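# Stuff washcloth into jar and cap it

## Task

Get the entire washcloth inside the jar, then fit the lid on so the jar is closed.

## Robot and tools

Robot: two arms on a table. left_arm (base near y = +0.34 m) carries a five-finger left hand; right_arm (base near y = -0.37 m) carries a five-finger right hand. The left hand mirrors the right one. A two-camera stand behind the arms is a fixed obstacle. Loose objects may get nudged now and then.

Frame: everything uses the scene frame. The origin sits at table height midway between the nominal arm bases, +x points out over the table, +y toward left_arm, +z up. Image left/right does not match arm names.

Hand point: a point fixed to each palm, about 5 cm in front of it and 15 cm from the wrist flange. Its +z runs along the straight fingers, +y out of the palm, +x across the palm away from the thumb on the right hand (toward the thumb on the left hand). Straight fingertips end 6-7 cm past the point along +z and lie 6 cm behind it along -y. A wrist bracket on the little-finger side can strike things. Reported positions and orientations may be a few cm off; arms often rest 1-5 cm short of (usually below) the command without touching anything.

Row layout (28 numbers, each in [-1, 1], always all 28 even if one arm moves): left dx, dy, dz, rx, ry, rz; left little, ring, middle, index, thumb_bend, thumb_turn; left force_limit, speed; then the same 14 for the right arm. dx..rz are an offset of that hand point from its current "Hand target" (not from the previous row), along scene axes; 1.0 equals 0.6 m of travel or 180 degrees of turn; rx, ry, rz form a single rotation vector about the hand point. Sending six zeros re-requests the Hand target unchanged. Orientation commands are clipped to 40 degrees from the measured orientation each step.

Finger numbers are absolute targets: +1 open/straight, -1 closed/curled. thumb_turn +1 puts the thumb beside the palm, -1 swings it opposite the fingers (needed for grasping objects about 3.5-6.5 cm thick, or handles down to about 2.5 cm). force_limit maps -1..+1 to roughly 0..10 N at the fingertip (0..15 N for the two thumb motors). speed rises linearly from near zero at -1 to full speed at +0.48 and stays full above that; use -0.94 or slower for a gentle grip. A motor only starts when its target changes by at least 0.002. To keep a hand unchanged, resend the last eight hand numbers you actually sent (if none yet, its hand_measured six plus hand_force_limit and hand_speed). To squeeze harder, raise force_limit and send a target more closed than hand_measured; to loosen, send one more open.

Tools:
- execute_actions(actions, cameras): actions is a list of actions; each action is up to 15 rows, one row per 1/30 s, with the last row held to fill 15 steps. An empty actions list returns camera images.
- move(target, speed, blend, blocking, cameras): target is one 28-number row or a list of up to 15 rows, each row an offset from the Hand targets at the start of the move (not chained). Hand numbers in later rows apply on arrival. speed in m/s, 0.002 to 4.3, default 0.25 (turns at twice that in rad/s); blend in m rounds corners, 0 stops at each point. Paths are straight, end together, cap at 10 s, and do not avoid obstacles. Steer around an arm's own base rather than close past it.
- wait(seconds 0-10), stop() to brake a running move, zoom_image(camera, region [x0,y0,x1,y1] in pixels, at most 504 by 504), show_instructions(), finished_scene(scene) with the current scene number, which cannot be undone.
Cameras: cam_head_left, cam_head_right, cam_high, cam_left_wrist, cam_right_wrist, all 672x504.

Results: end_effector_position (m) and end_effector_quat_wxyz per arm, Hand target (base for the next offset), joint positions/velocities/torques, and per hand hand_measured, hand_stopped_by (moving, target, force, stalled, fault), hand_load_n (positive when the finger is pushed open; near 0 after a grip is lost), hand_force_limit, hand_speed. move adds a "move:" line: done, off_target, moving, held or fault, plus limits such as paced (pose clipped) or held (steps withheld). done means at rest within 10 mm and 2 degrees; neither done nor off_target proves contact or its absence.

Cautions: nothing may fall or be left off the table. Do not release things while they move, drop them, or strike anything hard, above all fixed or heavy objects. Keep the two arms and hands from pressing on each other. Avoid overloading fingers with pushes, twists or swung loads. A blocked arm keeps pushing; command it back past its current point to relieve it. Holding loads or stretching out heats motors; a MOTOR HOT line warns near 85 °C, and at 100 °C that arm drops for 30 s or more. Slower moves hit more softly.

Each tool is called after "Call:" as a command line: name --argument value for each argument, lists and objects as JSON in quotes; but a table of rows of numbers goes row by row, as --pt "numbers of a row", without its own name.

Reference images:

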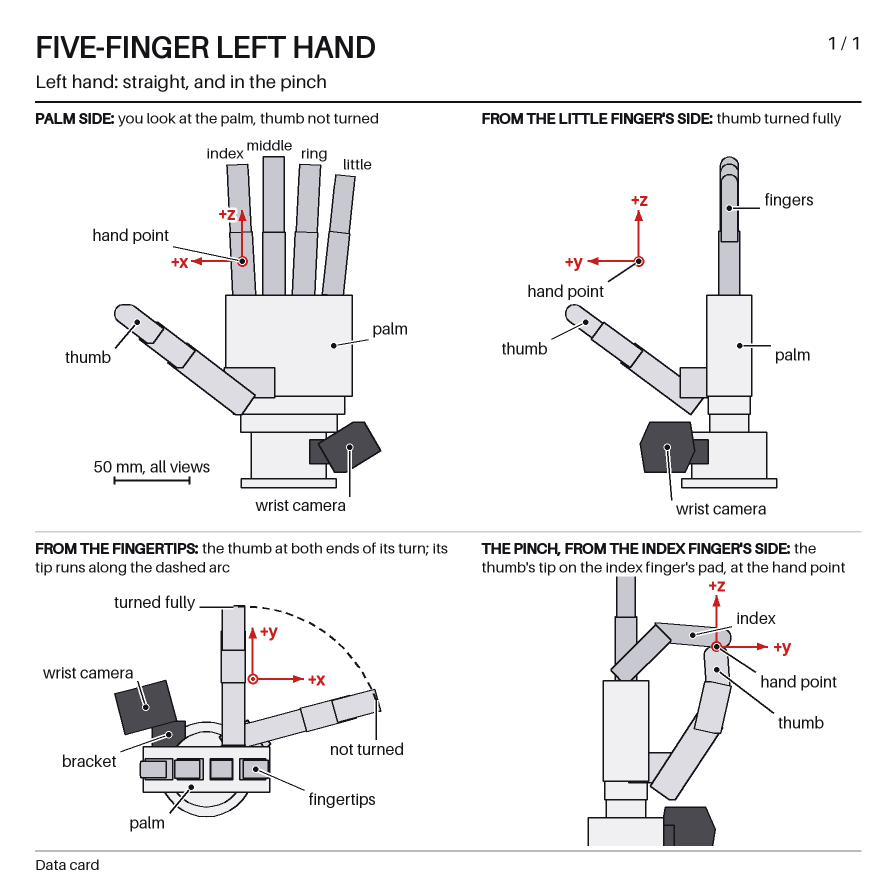

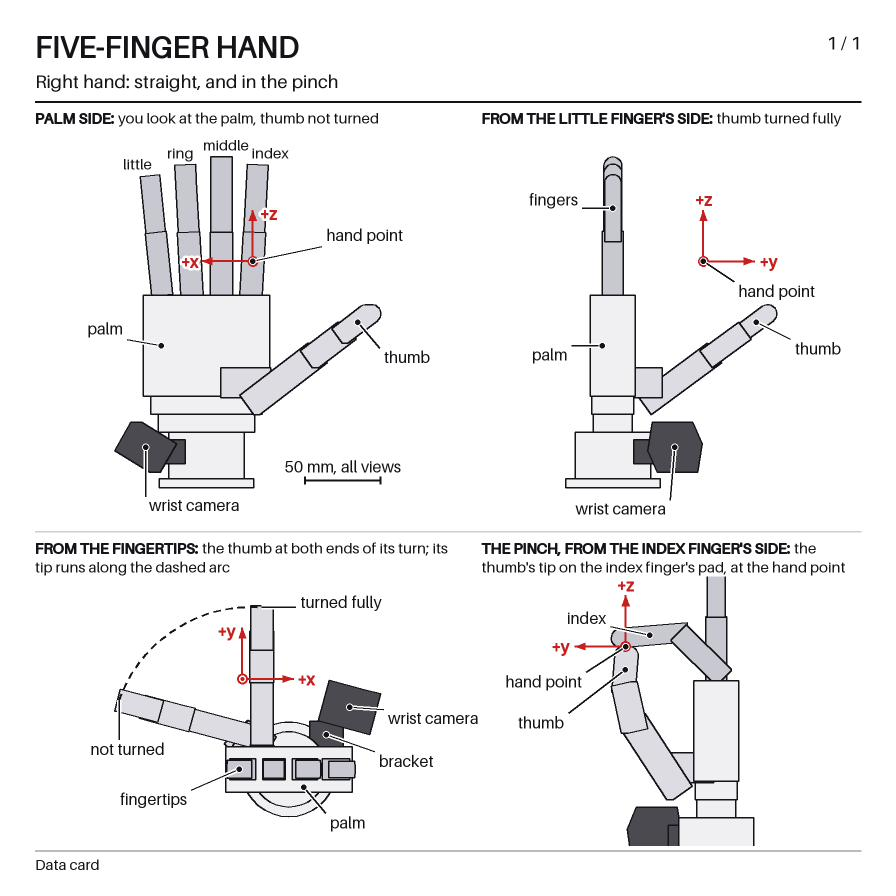

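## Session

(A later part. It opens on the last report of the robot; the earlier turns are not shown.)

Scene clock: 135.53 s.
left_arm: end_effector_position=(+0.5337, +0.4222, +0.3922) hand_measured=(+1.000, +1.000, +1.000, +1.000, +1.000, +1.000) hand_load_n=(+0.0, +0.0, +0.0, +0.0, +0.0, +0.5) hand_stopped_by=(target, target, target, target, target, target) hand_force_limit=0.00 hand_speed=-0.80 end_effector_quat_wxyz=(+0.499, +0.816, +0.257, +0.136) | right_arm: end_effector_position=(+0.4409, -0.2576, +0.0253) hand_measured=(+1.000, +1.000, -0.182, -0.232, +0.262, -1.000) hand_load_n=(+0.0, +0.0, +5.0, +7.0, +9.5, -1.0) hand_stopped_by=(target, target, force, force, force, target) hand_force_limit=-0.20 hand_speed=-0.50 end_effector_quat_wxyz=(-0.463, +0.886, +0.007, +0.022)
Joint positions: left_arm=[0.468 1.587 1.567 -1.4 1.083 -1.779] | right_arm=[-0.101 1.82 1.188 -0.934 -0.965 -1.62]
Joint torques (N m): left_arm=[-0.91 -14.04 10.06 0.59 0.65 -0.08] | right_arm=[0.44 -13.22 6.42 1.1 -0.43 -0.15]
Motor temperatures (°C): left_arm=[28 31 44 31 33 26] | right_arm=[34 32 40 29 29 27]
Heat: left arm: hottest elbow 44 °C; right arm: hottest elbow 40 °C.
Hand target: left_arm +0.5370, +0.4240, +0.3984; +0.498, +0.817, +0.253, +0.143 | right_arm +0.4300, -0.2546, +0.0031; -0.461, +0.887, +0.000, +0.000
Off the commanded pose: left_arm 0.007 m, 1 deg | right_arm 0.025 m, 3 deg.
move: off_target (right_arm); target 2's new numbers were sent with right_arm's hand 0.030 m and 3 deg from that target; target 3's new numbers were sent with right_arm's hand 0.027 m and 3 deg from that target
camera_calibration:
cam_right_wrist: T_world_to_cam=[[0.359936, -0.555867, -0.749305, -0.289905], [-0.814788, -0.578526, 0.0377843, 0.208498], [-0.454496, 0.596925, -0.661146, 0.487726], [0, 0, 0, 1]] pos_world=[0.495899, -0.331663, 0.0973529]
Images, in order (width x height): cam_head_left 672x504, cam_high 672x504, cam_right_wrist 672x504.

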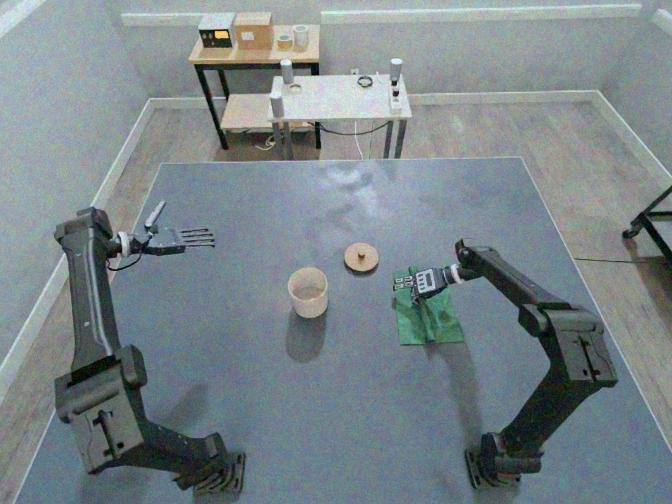

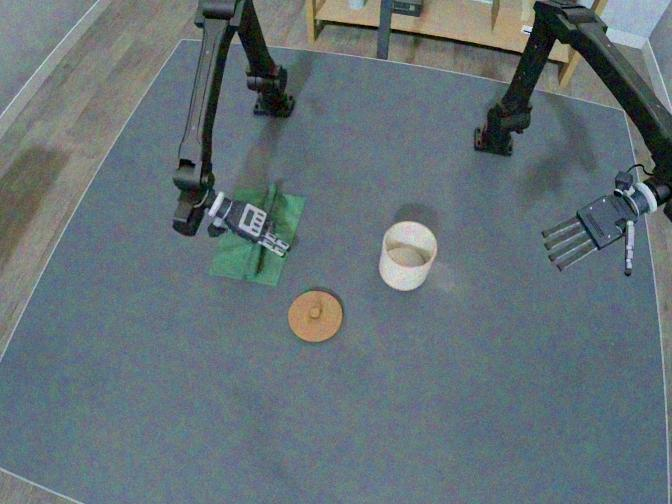

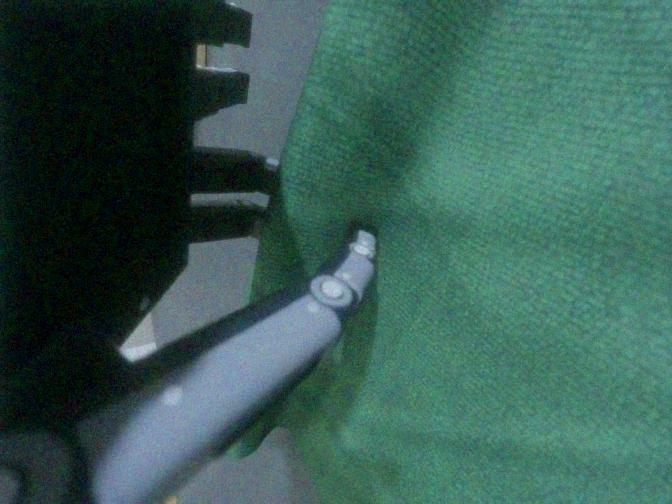

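Call:
move --pt "0 0 0 0 0 0 1 1 1 1 1 1 0 -0.8 0.0 0.0 0.1 0 0 0 1 1 -0.7 -0.7 -0.1 -1 -0.2 -0.5" --pt "0 0 0 0 0 0 1 1 1 1 1 1 0 -0.8 0.0 0.0 0.6 0 0 0 1 1 -0.7 -0.7 -0.1 -1 -0.2 -0.5" --cameras '["cam_head_left","cam_head_right","cam_high","cam_right_wrist"]' --speed '[0.08,0.2]' --blend '[0.02,0]'

Call:
zoom_image --camera "cam_head_left" --region '[290, 210, 490, 360]'

Call:
zoom_image --camera "cam_high" --region '[180, 80, 380, 260]'

Scene clock: 142.20 s.
left_arm: end_effector_position=(+0.5337, +0.4222, +0.3922) hand_measured=(+1.000, +1.000, +1.000, +1.000, +1.000, +1.000) hand_load_n=(+0.0, +0.0, +0.0, +0.0, +0.0, +0.0) hand_stopped_by=(target, target, target, target, target, target) hand_force_limit=0.00 hand_speed=-0.80 end_effector_quat_wxyz=(+0.499, +0.816, +0.257, +0.136) | right_arm: end_effector_position=(+0.4229, -0.2564, +0.3465) hand_measured=(+1.000, +1.000, -0.182, -0.232, +0.262, -1.000) hand_load_n=(+0.0, +0.0, +5.5, +7.0, +9.0, -1.0) hand_stopped_by=(target, target, force, force, force, target) hand_force_limit=-0.20 hand_speed=-0.50 end_effector_quat_wxyz=(-0.461, +0.887, -0.024, +0.021)
Joint positions: left_arm=[0.468 1.587 1.567 -1.4 1.083 -1.779] | right_arm=[-0.101 1.572 1.749 -1.698 -0.958 -1.528]
Joint torques (N m): left_arm=[-1.14 -14.33 10.04 0.66 0.66 -0.1] | right_arm=[0.38 -13.86 14.04 0.4 -0.57 -0.07]
Heat: left arm: hottest elbow 44 °C; right arm: hottest elbow 40 °C.
Hand target: left_arm +0.5370, +0.4240, +0.3984; +0.498, +0.817, +0.253, +0.143 | right_arm +0.4301, -0.2546, +0.3631; -0.461, +0.887, +0.000, +0.000
Off the commanded pose: left_arm 0.007 m, 1 deg | right_arm 0.018 m, 4 deg.
joint sent to its limit (right arm) — joint 4 (wrist pitch), lower limit. The joint targets are off in orientation, not in position.
move: off_target (right_arm)
camera_calibration:
cam_right_wrist: T_world_to_cam=[[0.307058, -0.576328, -0.757338, -0.0222008], [-0.842481, -0.534747, 0.0653594, 0.195785], [-0.442653, 0.617974, -0.649744, 0.687566], [0, 0, 0, 1]] pos_world=[0.476115, -0.332997, 0.417132]
Images, in order (width x height): cam_head_left 672x504, cam_head_right 672x504, cam_high 672x504, cam_right_wrist 672x504.

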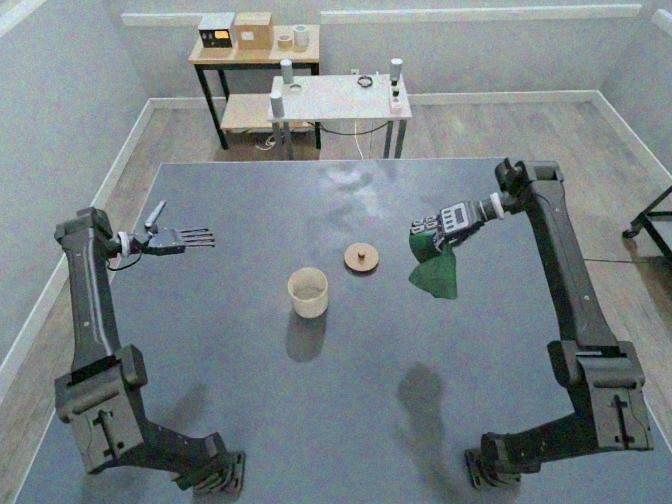

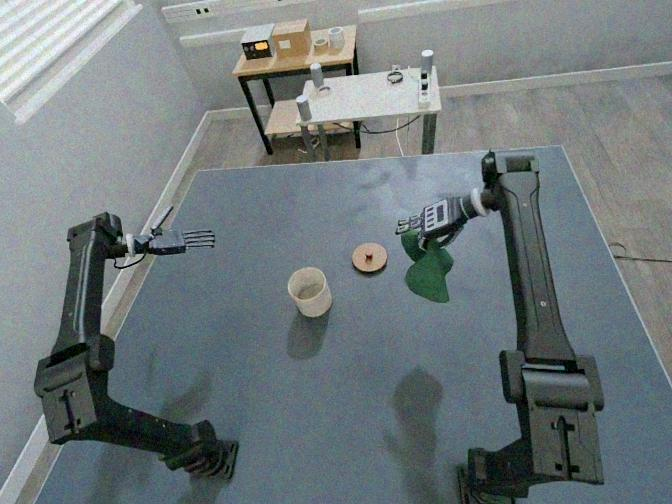

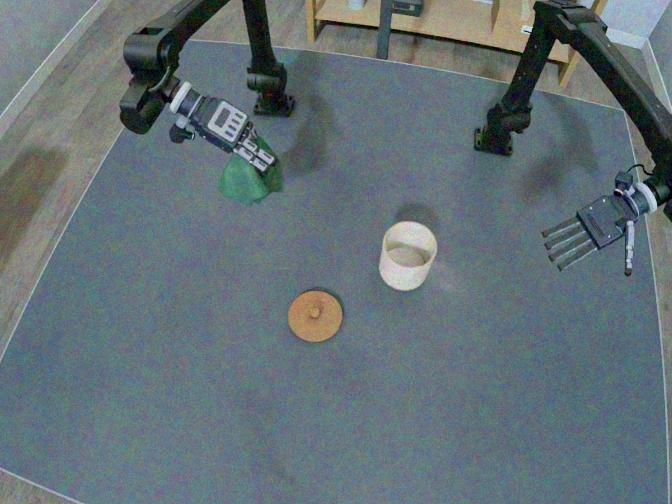

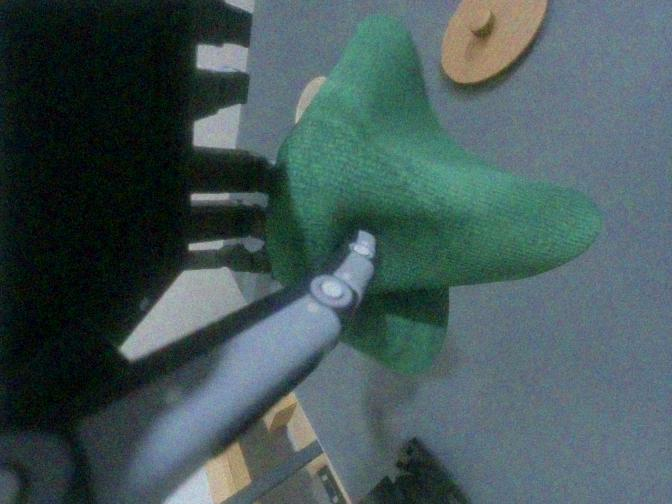

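Scaled by 2.520 from the camera's 672x504 image, which has a finer 960x720 frame.

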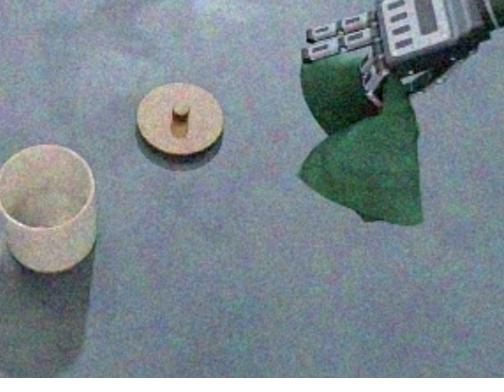

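Scaled by 2.520 from the camera's 672x504 image, which has a finer 960x720 frame.

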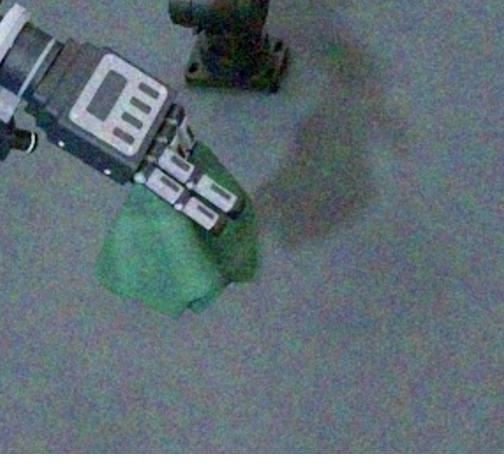

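Call:
move --target '[0,0,0,0,0,0,1,1,1,1,1,1,0,-0.8,0.05,0.6277,-0.01,-0.0788,0.0335,-0.2541,1,1,-0.7,-0.7,-0.1,-1,-0.2,-0.5]' --cameras '["cam_head_left","cam_head_right","cam_high","cam_right_wrist"]' --speed 0.15

Call:
zoom_image --camera "cam_head_left" --region '[230, 190, 430, 340]'

Call:
zoom_image --camera "cam_high" --region '[320, 120, 520, 320]'

Scene clock: 164.77 s.
left_arm: end_effector_position=(+0.5337, +0.4222, +0.3922) hand_measured=(+1.000, +1.000, +1.000, +1.000, +1.000, +1.000) hand_load_n=(+0.0, +0.0, +0.0, +0.0, +0.0, +0.0) hand_stopped_by=(target, target, target, target, target, target) hand_force_limit=0.00 hand_speed=-0.80 end_effector_quat_wxyz=(+0.499, +0.816, +0.257, +0.136) | right_arm: end_effector_position=(+0.4516, +0.1112, +0.3487) hand_measured=(+1.000, +1.000, -0.182, -0.232, +0.262, -1.000) hand_load_n=(+0.0, +0.0, +5.5, +7.5, +9.0, -1.0) hand_stopped_by=(target, target, force, force, force, target) hand_force_limit=-0.20 hand_speed=-0.50 end_effector_quat_wxyz=(-0.306, +0.869, -0.366, +0.130)
Joint positions: left_arm=[0.468 1.587 1.567 -1.4 1.083 -1.779] | right_arm=[0.67 1.841 2.141 -1.193 -0.021 -0.031]
Joint torques (N m): left_arm=[-1.03 -14.21 10.07 0.59 0.66 -0.08] | right_arm=[0.15 -17.2 15.58 1.54 0.26 -0.07]
Heat: left arm: hottest elbow 45 °C; right arm: hottest elbow 44 °C.
Hand target: left_arm +0.5370, +0.4240, +0.3984; +0.498, +0.817, +0.253, +0.143 | right_arm +0.4601, +0.1220, +0.3570; -0.314, +0.865, -0.368, +0.134
Off the commanded pose: left_arm 0.007 m, 1 deg | right_arm 0.016 m, 1 deg.
move: off_target (right_arm)
camera_calibration:
cam_right_wrist: T_world_to_cam=[[-0.302538, -0.758464, -0.577238, 0.415296], [-0.951154, 0.201195, 0.234152, 0.324857], [-0.0614584, 0.619882, -0.782285, 0.348361], [0, 0, 0, 1]] pos_world=[0.456041, 0.0336846, 0.436176]
Images, in order (width x height): cam_head_left 672x504, cam_head_right 672x504, cam_high 672x504, cam_right_wrist 672x504.

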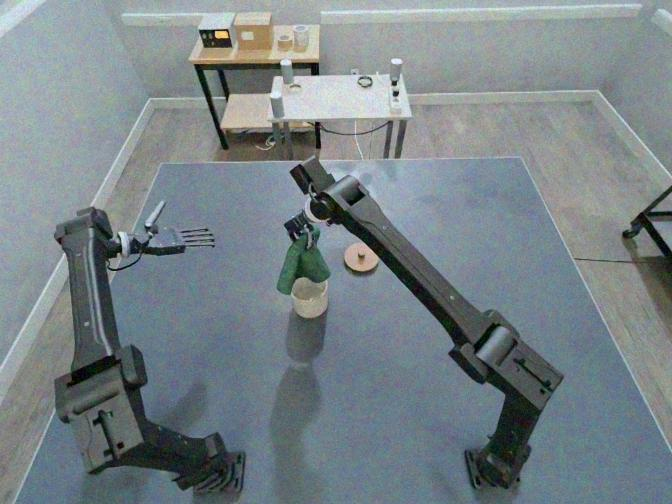

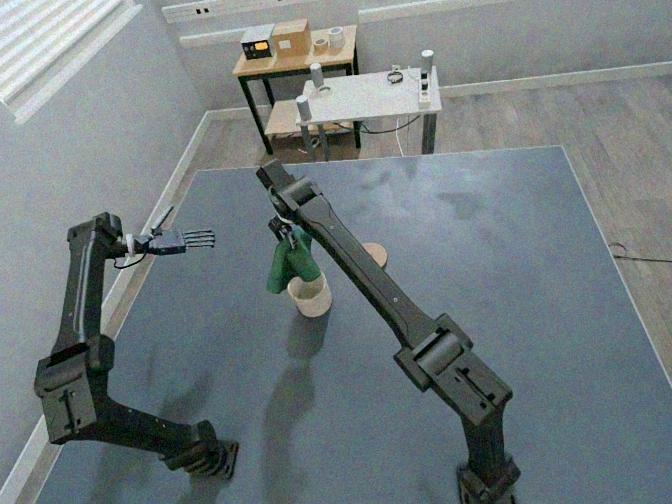

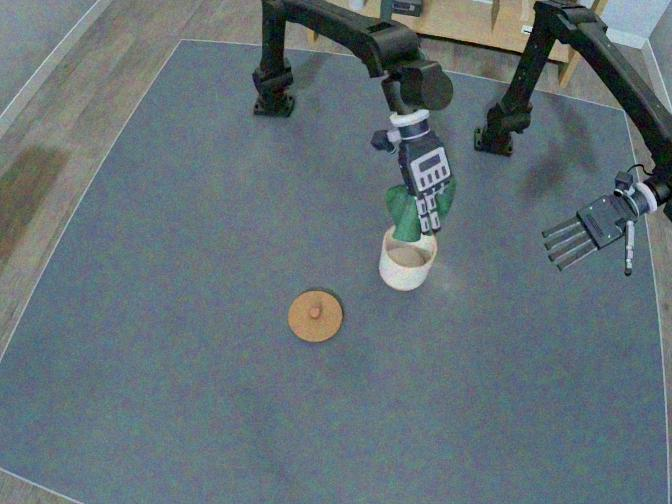

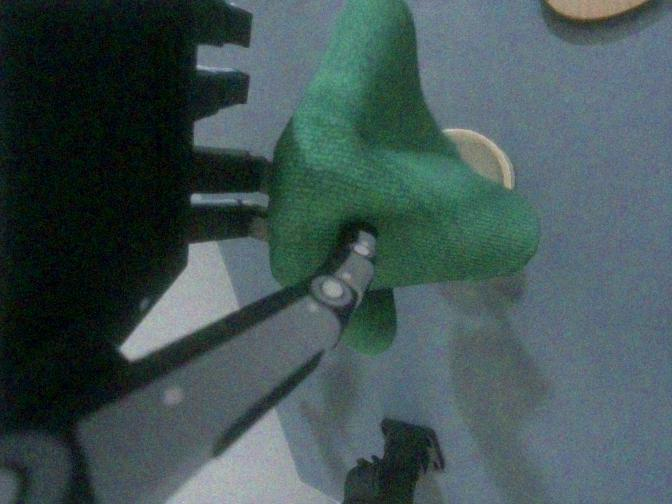

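Scaled by 2.520 from the camera's 672x504 image, which has a finer 960x720 frame.

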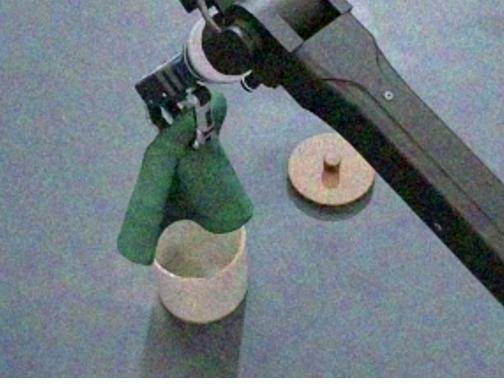

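Scaled by 2.520 from the camera's 672x504 image, which has a finer 960x720 frame.

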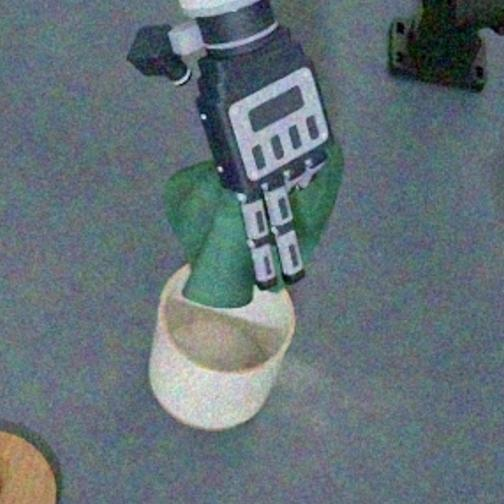

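Call:
move --target '[0,0,0,0,0,0,1,1,1,1,1,1,0,-0.8,0.01,0.0133,-0.18,-0.1158,0.1198,0,1,1,-0.7,-0.7,-0.1,-1,-0.2,-0.5]' --cameras '["cam_head_left","cam_head_right","cam_high","cam_right_wrist"]' --speed 0.12

Call:
zoom_image --camera "cam_head_left" --region '[230, 190, 430, 340]'

Call:
zoom_image --camera "cam_high" --region '[320, 120, 520, 320]'

Scene clock: 173.33 s.
left_arm: end_effector_position=(+0.5337, +0.4222, +0.3922) hand_measured=(+1.000, +1.000, +1.000, +1.000, +1.000, +1.000) hand_load_n=(+0.0, +0.0, +0.0, +0.0, +0.0, +0.0) hand_stopped_by=(target, target, target, target, target, target) hand_force_limit=0.00 hand_speed=-0.80 end_effector_quat_wxyz=(+0.499, +0.816, +0.257, +0.136) | right_arm: end_effector_position=(+0.4630, +0.1192, +0.2531) hand_measured=(+1.000, +1.000, -0.182, -0.232, +0.262, -1.000) hand_load_n=(+0.0, +0.0, +6.0, +7.0, +9.0, -1.0) hand_stopped_by=(target, target, force, force, force, target) hand_force_limit=-0.20 hand_speed=-0.50 end_effector_quat_wxyz=(-0.127, +0.910, -0.391, +0.053)
Joint positions: left_arm=[0.468 1.587 1.567 -1.4 1.083 -1.779] | right_arm=[0.67 2.285 2.689 -1.698 -0.01 -0.022]
Joint torques (N m): left_arm=[-1.26 -14.04 10.04 0.57 0.67 -0.09] | right_arm=[0.56 -22.3 14.01 0.83 0.25 -0.04]
Motor temperatures (°C): left_arm=[28 32 45 31 33 26] | right_arm=[34 33 47 29 28 27]
Heat: left arm: hottest elbow 45 °C; right arm: hottest elbow 47 °C.
Hand target: left_arm +0.5370, +0.4240, +0.3984; +0.498, +0.817, +0.253, +0.143 | right_arm +0.4662, +0.1300, +0.2491; -0.080, +0.917, -0.390, +0.034
Off the commanded pose: left_arm 0.007 m, 1 deg | right_arm 0.012 m, 6 deg.
joint sent to its limit (right arm) — joint 4 (wrist pitch), lower limit. The joint targets are off in orientation, not in position.
move: off_target (right_arm)
camera_calibration:
cam_right_wrist: T_world_to_cam=[[-0.435109, -0.867204, -0.242153, 0.359029], [-0.848882, 0.305459, 0.431386, 0.246762], [-0.300132, 0.393259, -0.869062, 0.428746], [0, 0, 0, 1]] pos_world=[0.494369, 0.0673673, 0.353097]
Images, in order (width x height): cam_head_left 672x504, cam_head_right 672x504, cam_high 672x504, cam_right_wrist 672x504.

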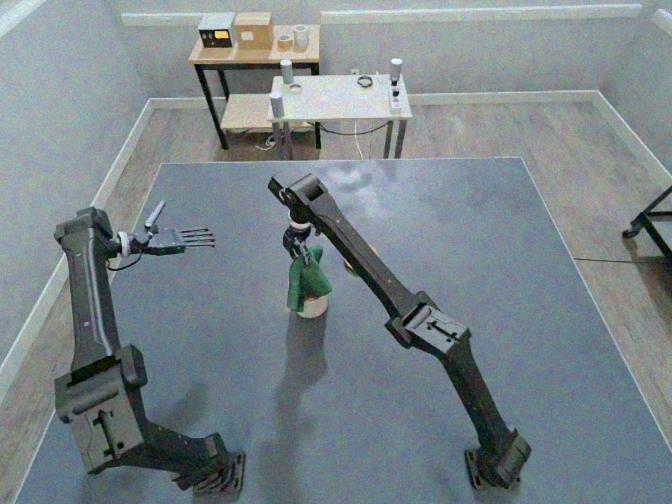

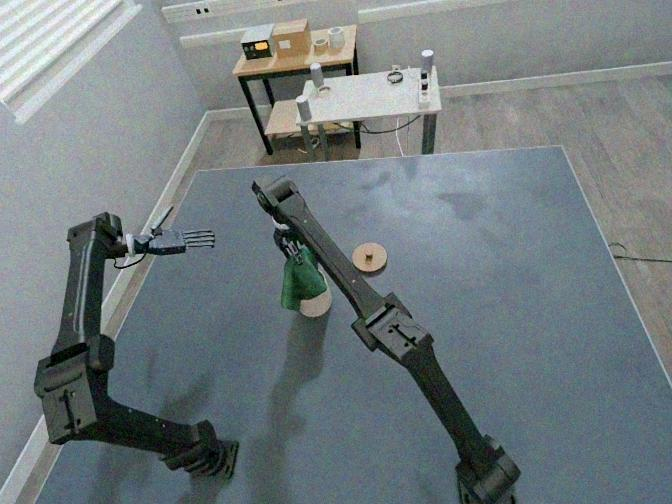

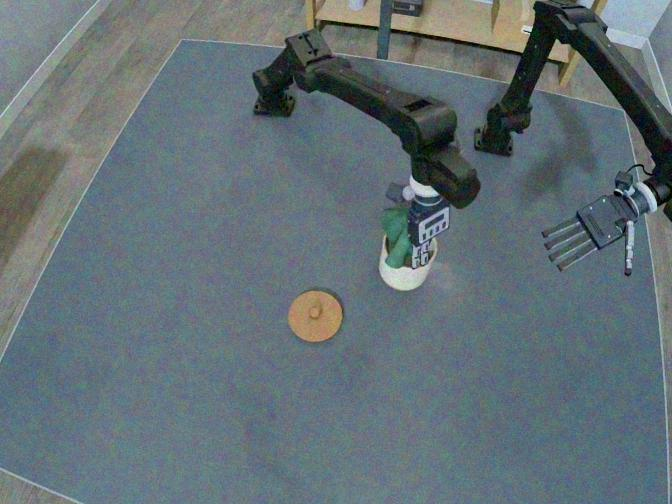

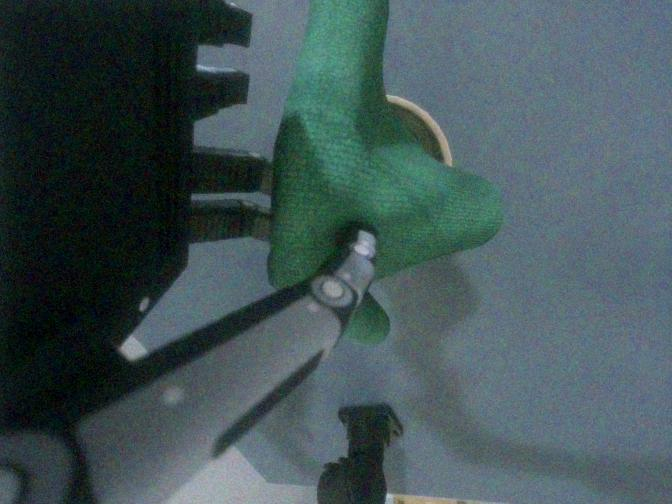

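Scaled by 2.520 from the camera's 672x504 image, which has a finer 960x720 frame.

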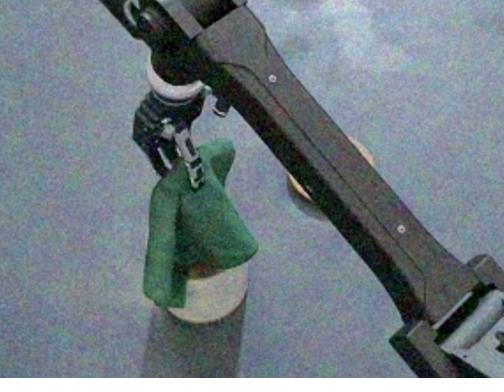

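Scaled by 2.520 from the camera's 672x504 image, which has a finer 960x720 frame.

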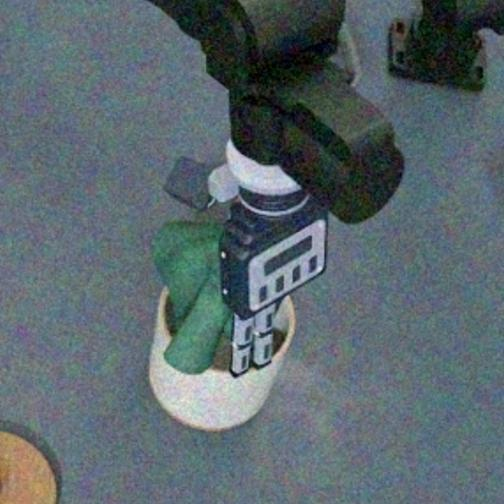

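Call:
move --target '[0,0,0,0,0,0,1,1,1,1,1,1,0,-0.8,0.0,-0.01,-0.14,0,0,0,1,1,-0.7,-0.7,-0.1,-1,-0.2,-0.5]' --cameras '["cam_head_left","cam_head_right","cam_high","cam_right_wrist"]' --speed 0.1

Call:
zoom_image --camera "cam_head_left" --region '[230, 190, 430, 340]'

Call:
zoom_image --camera "cam_high" --region '[320, 120, 520, 320]'

Scene clock: 182.37 s.
left_arm: end_effector_position=(+0.5337, +0.4222, +0.3922) hand_measured=(+1.000, +1.000, +1.000, +1.000, +1.000, +1.000) hand_load_n=(+0.0, +0.0, +0.0, +0.0, +0.0, +0.0) hand_stopped_by=(target, target, target, target, target, target) hand_force_limit=0.00 hand_speed=-0.80 end_effector_quat_wxyz=(+0.499, +0.816, +0.257, +0.136) | right_arm: end_effector_position=(+0.4656, +0.1210, +0.1986) hand_measured=(+1.000, +1.000, -0.182, -0.232, +0.262, -1.000) hand_load_n=(+0.0, +0.0, +6.0, +7.0, +9.0, -0.5) hand_stopped_by=(target, target, force, force, force, target) hand_force_limit=-0.20 hand_speed=-0.50 end_effector_quat_wxyz=(-0.101, +0.913, -0.393, +0.042)
Joint positions: left_arm=[0.468 1.587 1.567 -1.4 1.083 -1.779] | right_arm=[0.67 2.288 2.544 -1.607 -0.007 -0.022]
Joint torques (N m): left_arm=[-1.2 -14.1 10.1 0.64 0.65 -0.08] | right_arm=[0.21 -22.3 8.5 1.47 0.28 -0.21]
Heat: left arm: hottest elbow 45 °C; right arm: hottest elbow 50 °C.
Hand target: left_arm +0.5370, +0.4240, +0.3984; +0.498, +0.817, +0.253, +0.143 | right_arm +0.4661, +0.1240, +0.1650; -0.079, +0.917, -0.390, +0.034
Off the commanded pose: left_arm 0.007 m, 1 deg | right_arm 0.034 m, 3 deg.
move: off_target (right_arm)
camera_calibration:
cam_right_wrist: T_world_to_cam=[[-0.444724, -0.875375, -0.189577, 0.343615], [-0.830564, 0.323832, 0.453096, 0.25683], [-0.335238, 0.358958, -0.871071, 0.402478], [0, 0, 0, 1]] pos_world=[0.501054, 0.0731489, 0.29936]
Images, in order (width x height): cam_head_left 672x504, cam_head_right 672x504, cam_high 672x504, cam_right_wrist 672x504.

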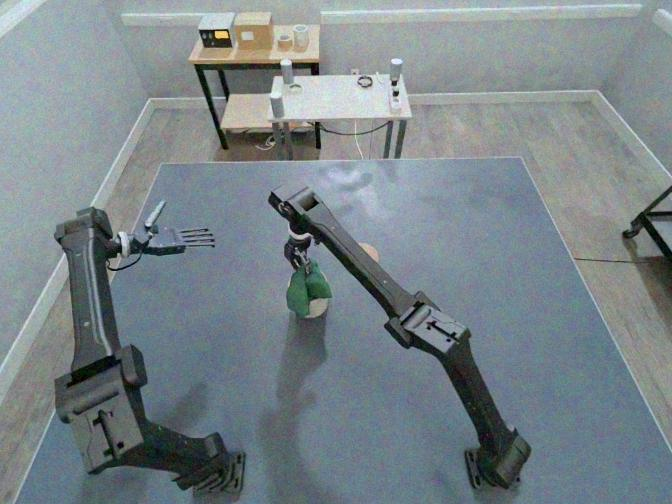

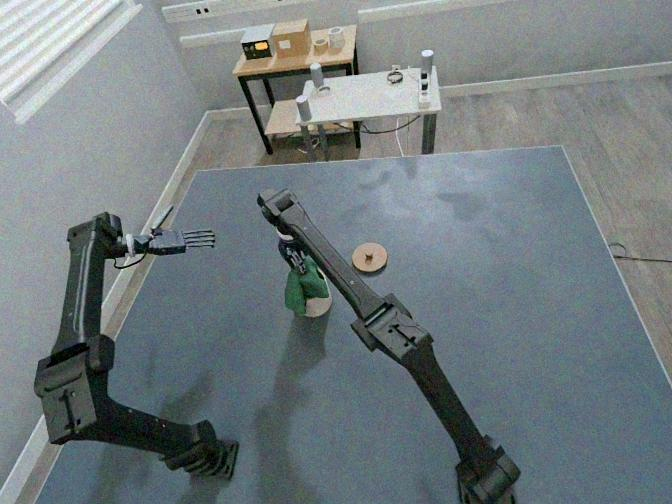

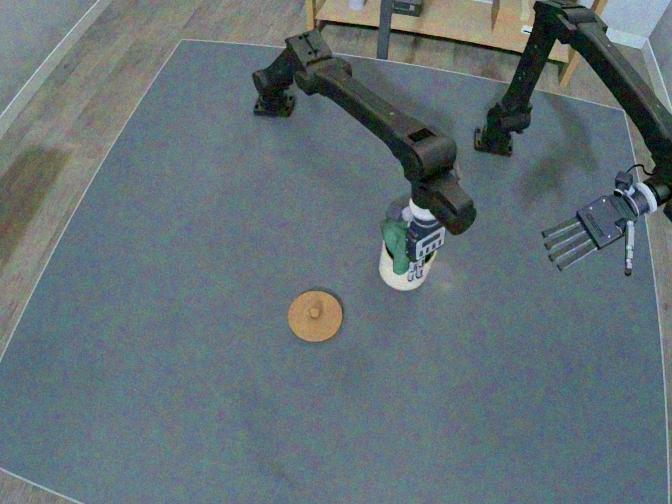

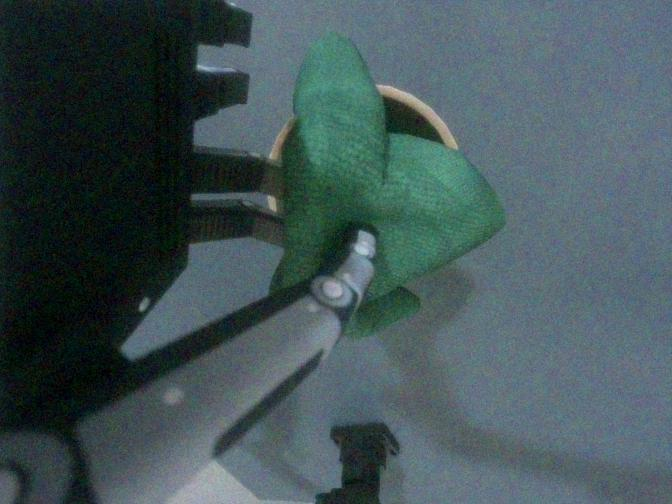

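Scaled by 2.520 from the camera's 672x504 image, which has a finer 960x720 frame.

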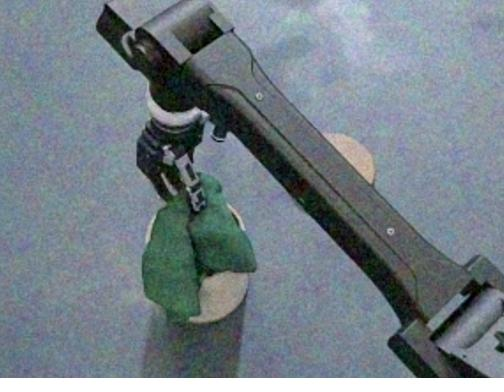

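Scaled by 2.520 from the camera's 672x504 image, which has a finer 960x720 frame.

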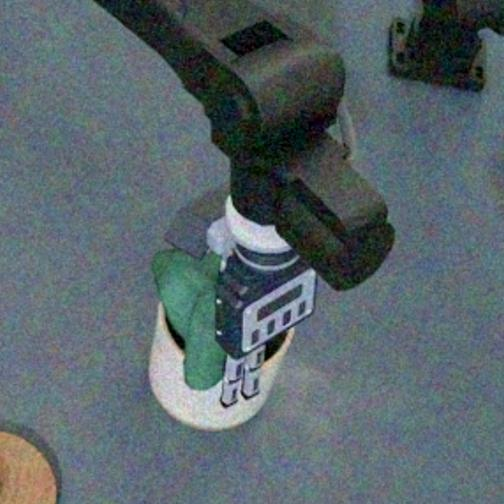

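Call:
move --pt "0 0 0 0 0 0 1 1 1 1 1 1 0 -0.8 -0.0035 -0.01 0.05 0.1351 -0.1398 0 1 1 -0.7 -0.7 -0.1 -1 -0.2 -0.5" --pt "0 0 0 0 0 0 1 1 1 1 1 1 0 -0.8 -0.0035 -0.01 0.05 0.1351 -0.1398 0 -1 -1 -0.7 -0.7 -0.1 -1 -0.2 -0.5" --cameras '["cam_head_left","cam_head_right","cam_high","cam_right_wrist"]' --speed 0.12

Call:
zoom_image --camera "cam_head_left" --region '[230, 190, 430, 340]'

Call:
zoom_image --camera "cam_high" --region '[320, 120, 520, 320]'

Scene clock: 196.17 s.
left_arm: end_effector_position=(+0.5337, +0.4222, +0.3922) hand_measured=(+1.000, +1.000, +1.000, +1.000, +1.000, +1.000) hand_load_n=(+0.0, +0.0, +0.0, +0.0, +0.0, +0.0) hand_stopped_by=(target, target, target, target, target, target) hand_force_limit=0.00 hand_speed=-0.80 end_effector_quat_wxyz=(+0.499, +0.816, +0.257, +0.136) | right_arm: end_effector_position=(+0.4634, +0.1232, +0.1968) hand_measured=(-1.000, -0.192, -0.182, -0.232, +0.262, -1.000) hand_load_n=(+0.0, +3.5, +4.0, +7.0, +9.5, +0.5) hand_stopped_by=(target, force, force, force, force, target) hand_force_limit=-0.20 hand_speed=-0.50 end_effector_quat_wxyz=(-0.350, +0.851, -0.362, +0.148)
Joint positions: left_arm=[0.468 1.587 1.567 -1.4 1.083 -1.779] | right_arm=[0.67 1.784 1.622 -0.628 -0.023 -0.022]
Joint torques (N m): left_arm=[-1.2 -14.1 10.13 0.64 0.65 -0.08] | right_arm=[-0.73 -20.37 9.4 2.55 -0.02 -0.21]
Heat: left arm: hottest elbow 45 °C; right arm: hottest elbow 48 °C.
Hand target: left_arm +0.5370, +0.4240, +0.3984; +0.498, +0.817, +0.253, +0.143 | right_arm +0.4641, +0.1181, +0.1950; -0.352, +0.850, -0.362, +0.150
Off the commanded pose: left_arm 0.007 m, 1 deg | right_arm 0.005 m, 0 deg.
move: done
camera_calibration:
cam_right_wrist: T_world_to_cam=[[-0.263093, -0.711338, -0.651752, 0.330764], [-0.96476, 0.190802, 0.1812, 0.387188], [-0.00453861, 0.676456, -0.736469, 0.180479], [0, 0, 0, 1]] pos_world=[0.461385, 0.0393226, 0.278335]
Images, in order (width x height): cam_head_left 672x504, cam_head_right 672x504, cam_high 672x504, cam_right_wrist 672x504.

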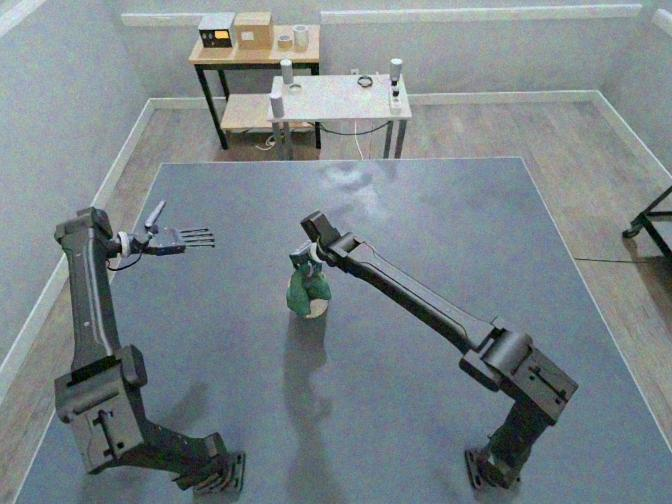

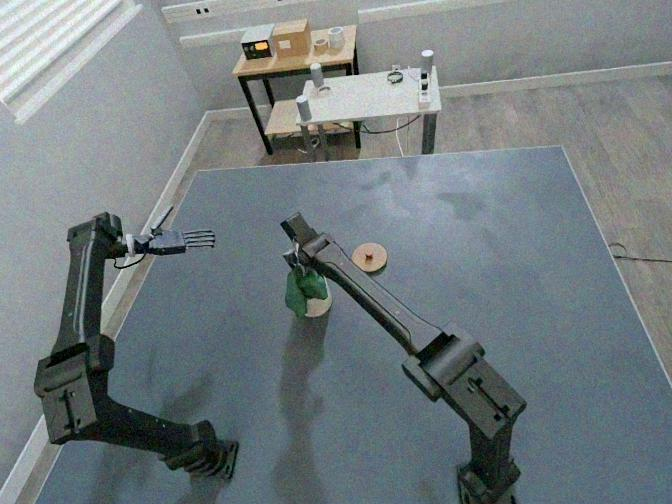

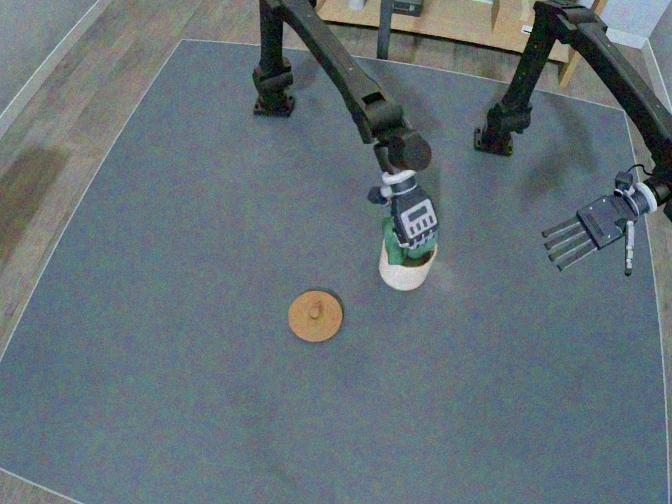

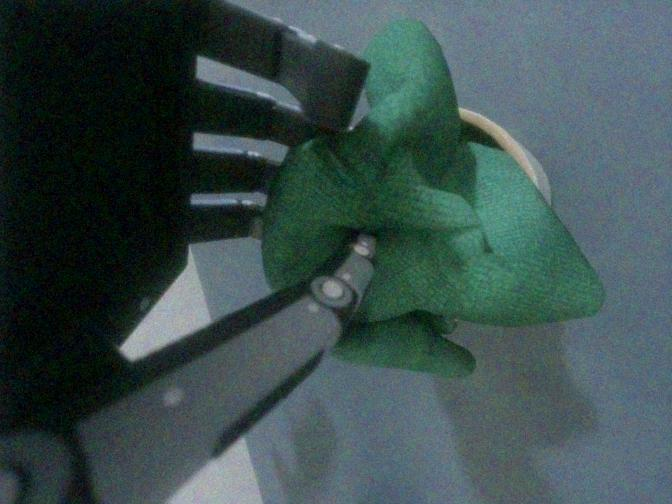

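Scaled by 2.520 from the camera's 672x504 image, which has a finer 960x720 frame.

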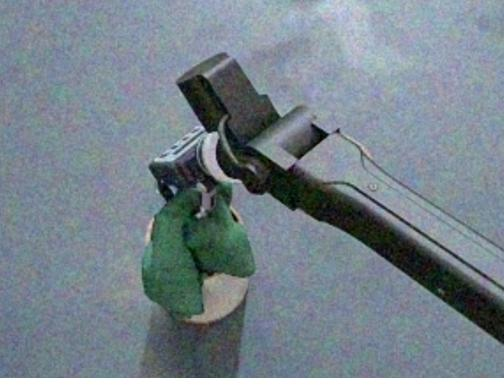

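Scaled by 2.520 from the camera's 672x504 image, which has a finer 960x720 frame.

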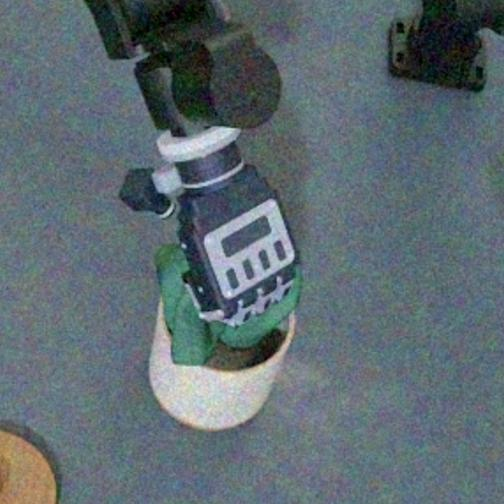

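Call:
move --target '[0,0,0,0,0,0,1,1,1,1,1,1,0,-0.8,0.0,-0.012,-0.16,0,0,0,-1,-1,-0.7,-0.7,-0.1,-1,-0.2,-0.5]' --cameras '["cam_head_left","cam_head_right","cam_high","cam_right_wrist"]' --speed 0.08

Call:
zoom_image --camera "cam_head_left" --region '[230, 190, 430, 340]'

Call:
zoom_image --camera "cam_high" --region '[320, 120, 520, 320]'

Scene clock: 202.13 s.
left_arm: end_effector_position=(+0.5337, +0.4222, +0.3922) hand_measured=(+1.000, +1.000, +1.000, +1.000, +1.000, +1.000) hand_load_n=(+0.0, +0.0, +0.0, +0.0, +0.0, +0.0) hand_stopped_by=(target, target, target, target, target, target) hand_force_limit=0.00 hand_speed=-0.80 end_effector_quat_wxyz=(+0.499, +0.816, +0.257, +0.136) | right_arm: end_effector_position=(+0.4654, +0.1237, +0.1469) hand_measured=(-1.000, -0.192, -0.182, -0.232, +0.262, -1.000) hand_load_n=(+0.5, +2.5, +4.5, +7.5, +8.0, +1.0) hand_stopped_by=(target, force, force, force, force, target) hand_force_limit=-0.20 hand_speed=-0.50 end_effector_quat_wxyz=(-0.384, +0.837, -0.355, +0.161)
Joint positions: left_arm=[0.468 1.587 1.567 -1.4 1.083 -1.779] | right_arm=[0.667 1.783 1.452 -0.381 -0.031 -0.022]
Joint torques (N m): left_arm=[-1.2 -14.33 10.07 0.55 0.66 -0.08] | right_arm=[-1.14 -15.09 7.99 2.28 -0.01 -0.28]
Heat: left arm: hottest elbow 46 °C; right arm: hottest elbow 47 °C.
Hand target: left_arm +0.5370, +0.4240, +0.3984; +0.498, +0.817, +0.253, +0.143 | right_arm +0.4639, +0.1109, +0.0989; -0.352, +0.851, -0.361, +0.149
Off the commanded pose: left_arm 0.007 m, 1 deg | right_arm 0.050 m, 4 deg.
move: off_target (right_arm)
camera_calibration:
cam_right_wrist: T_world_to_cam=[[-0.224038, -0.673234, -0.704672, 0.284054], [-0.973986, 0.179927, 0.137762, 0.410097], [0.0340432, 0.717204, -0.696031, 0.114535], [0, 0, 0, 1]] pos_world=[0.459169, 0.035303, 0.223389]
Images, in order (width x height): cam_head_left 672x504, cam_head_right 672x504, cam_high 672x504, cam_right_wrist 672x504.

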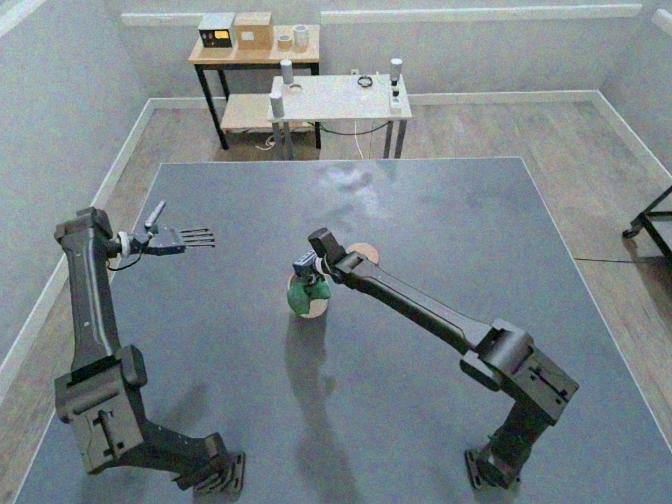

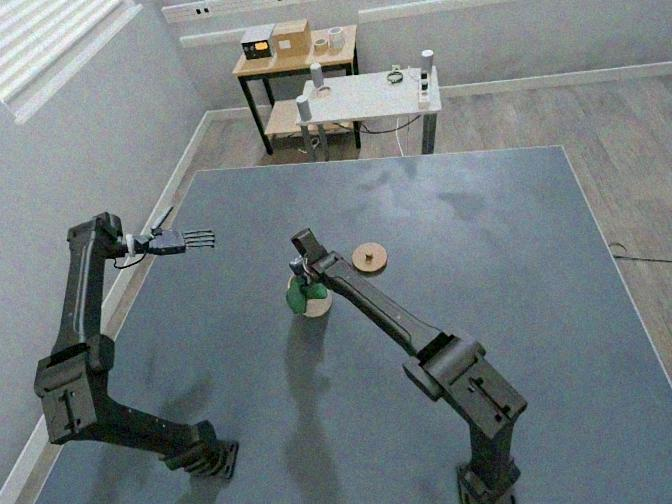

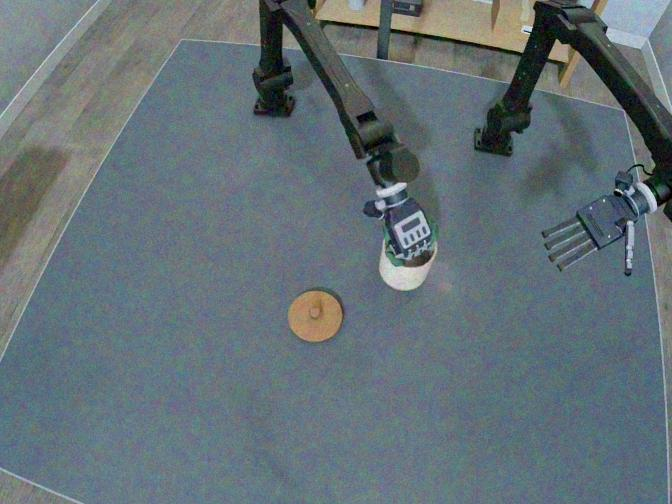

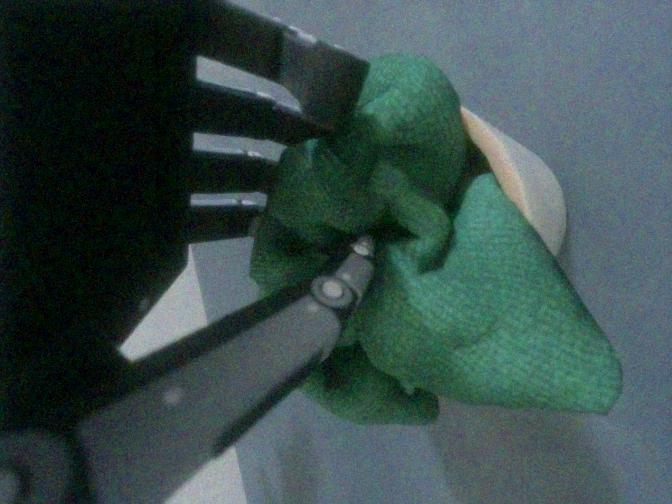

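Scaled by 2.520 from the camera's 672x504 image, which has a finer 960x720 frame.

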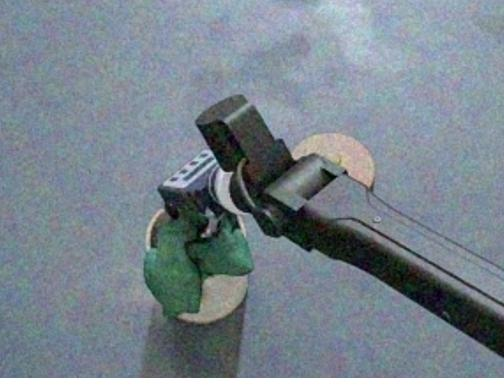

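Scaled by 2.520 from the camera's 672x504 image, which has a finer 960x720 frame.

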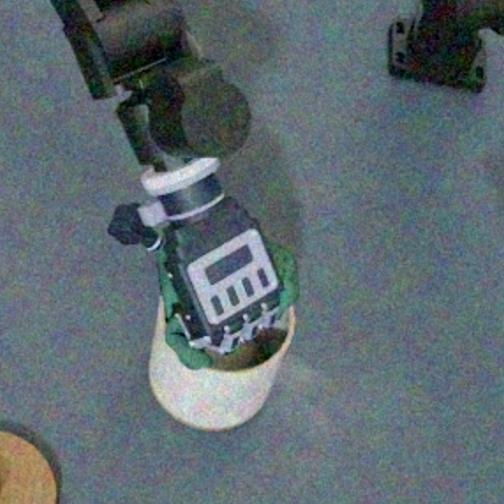

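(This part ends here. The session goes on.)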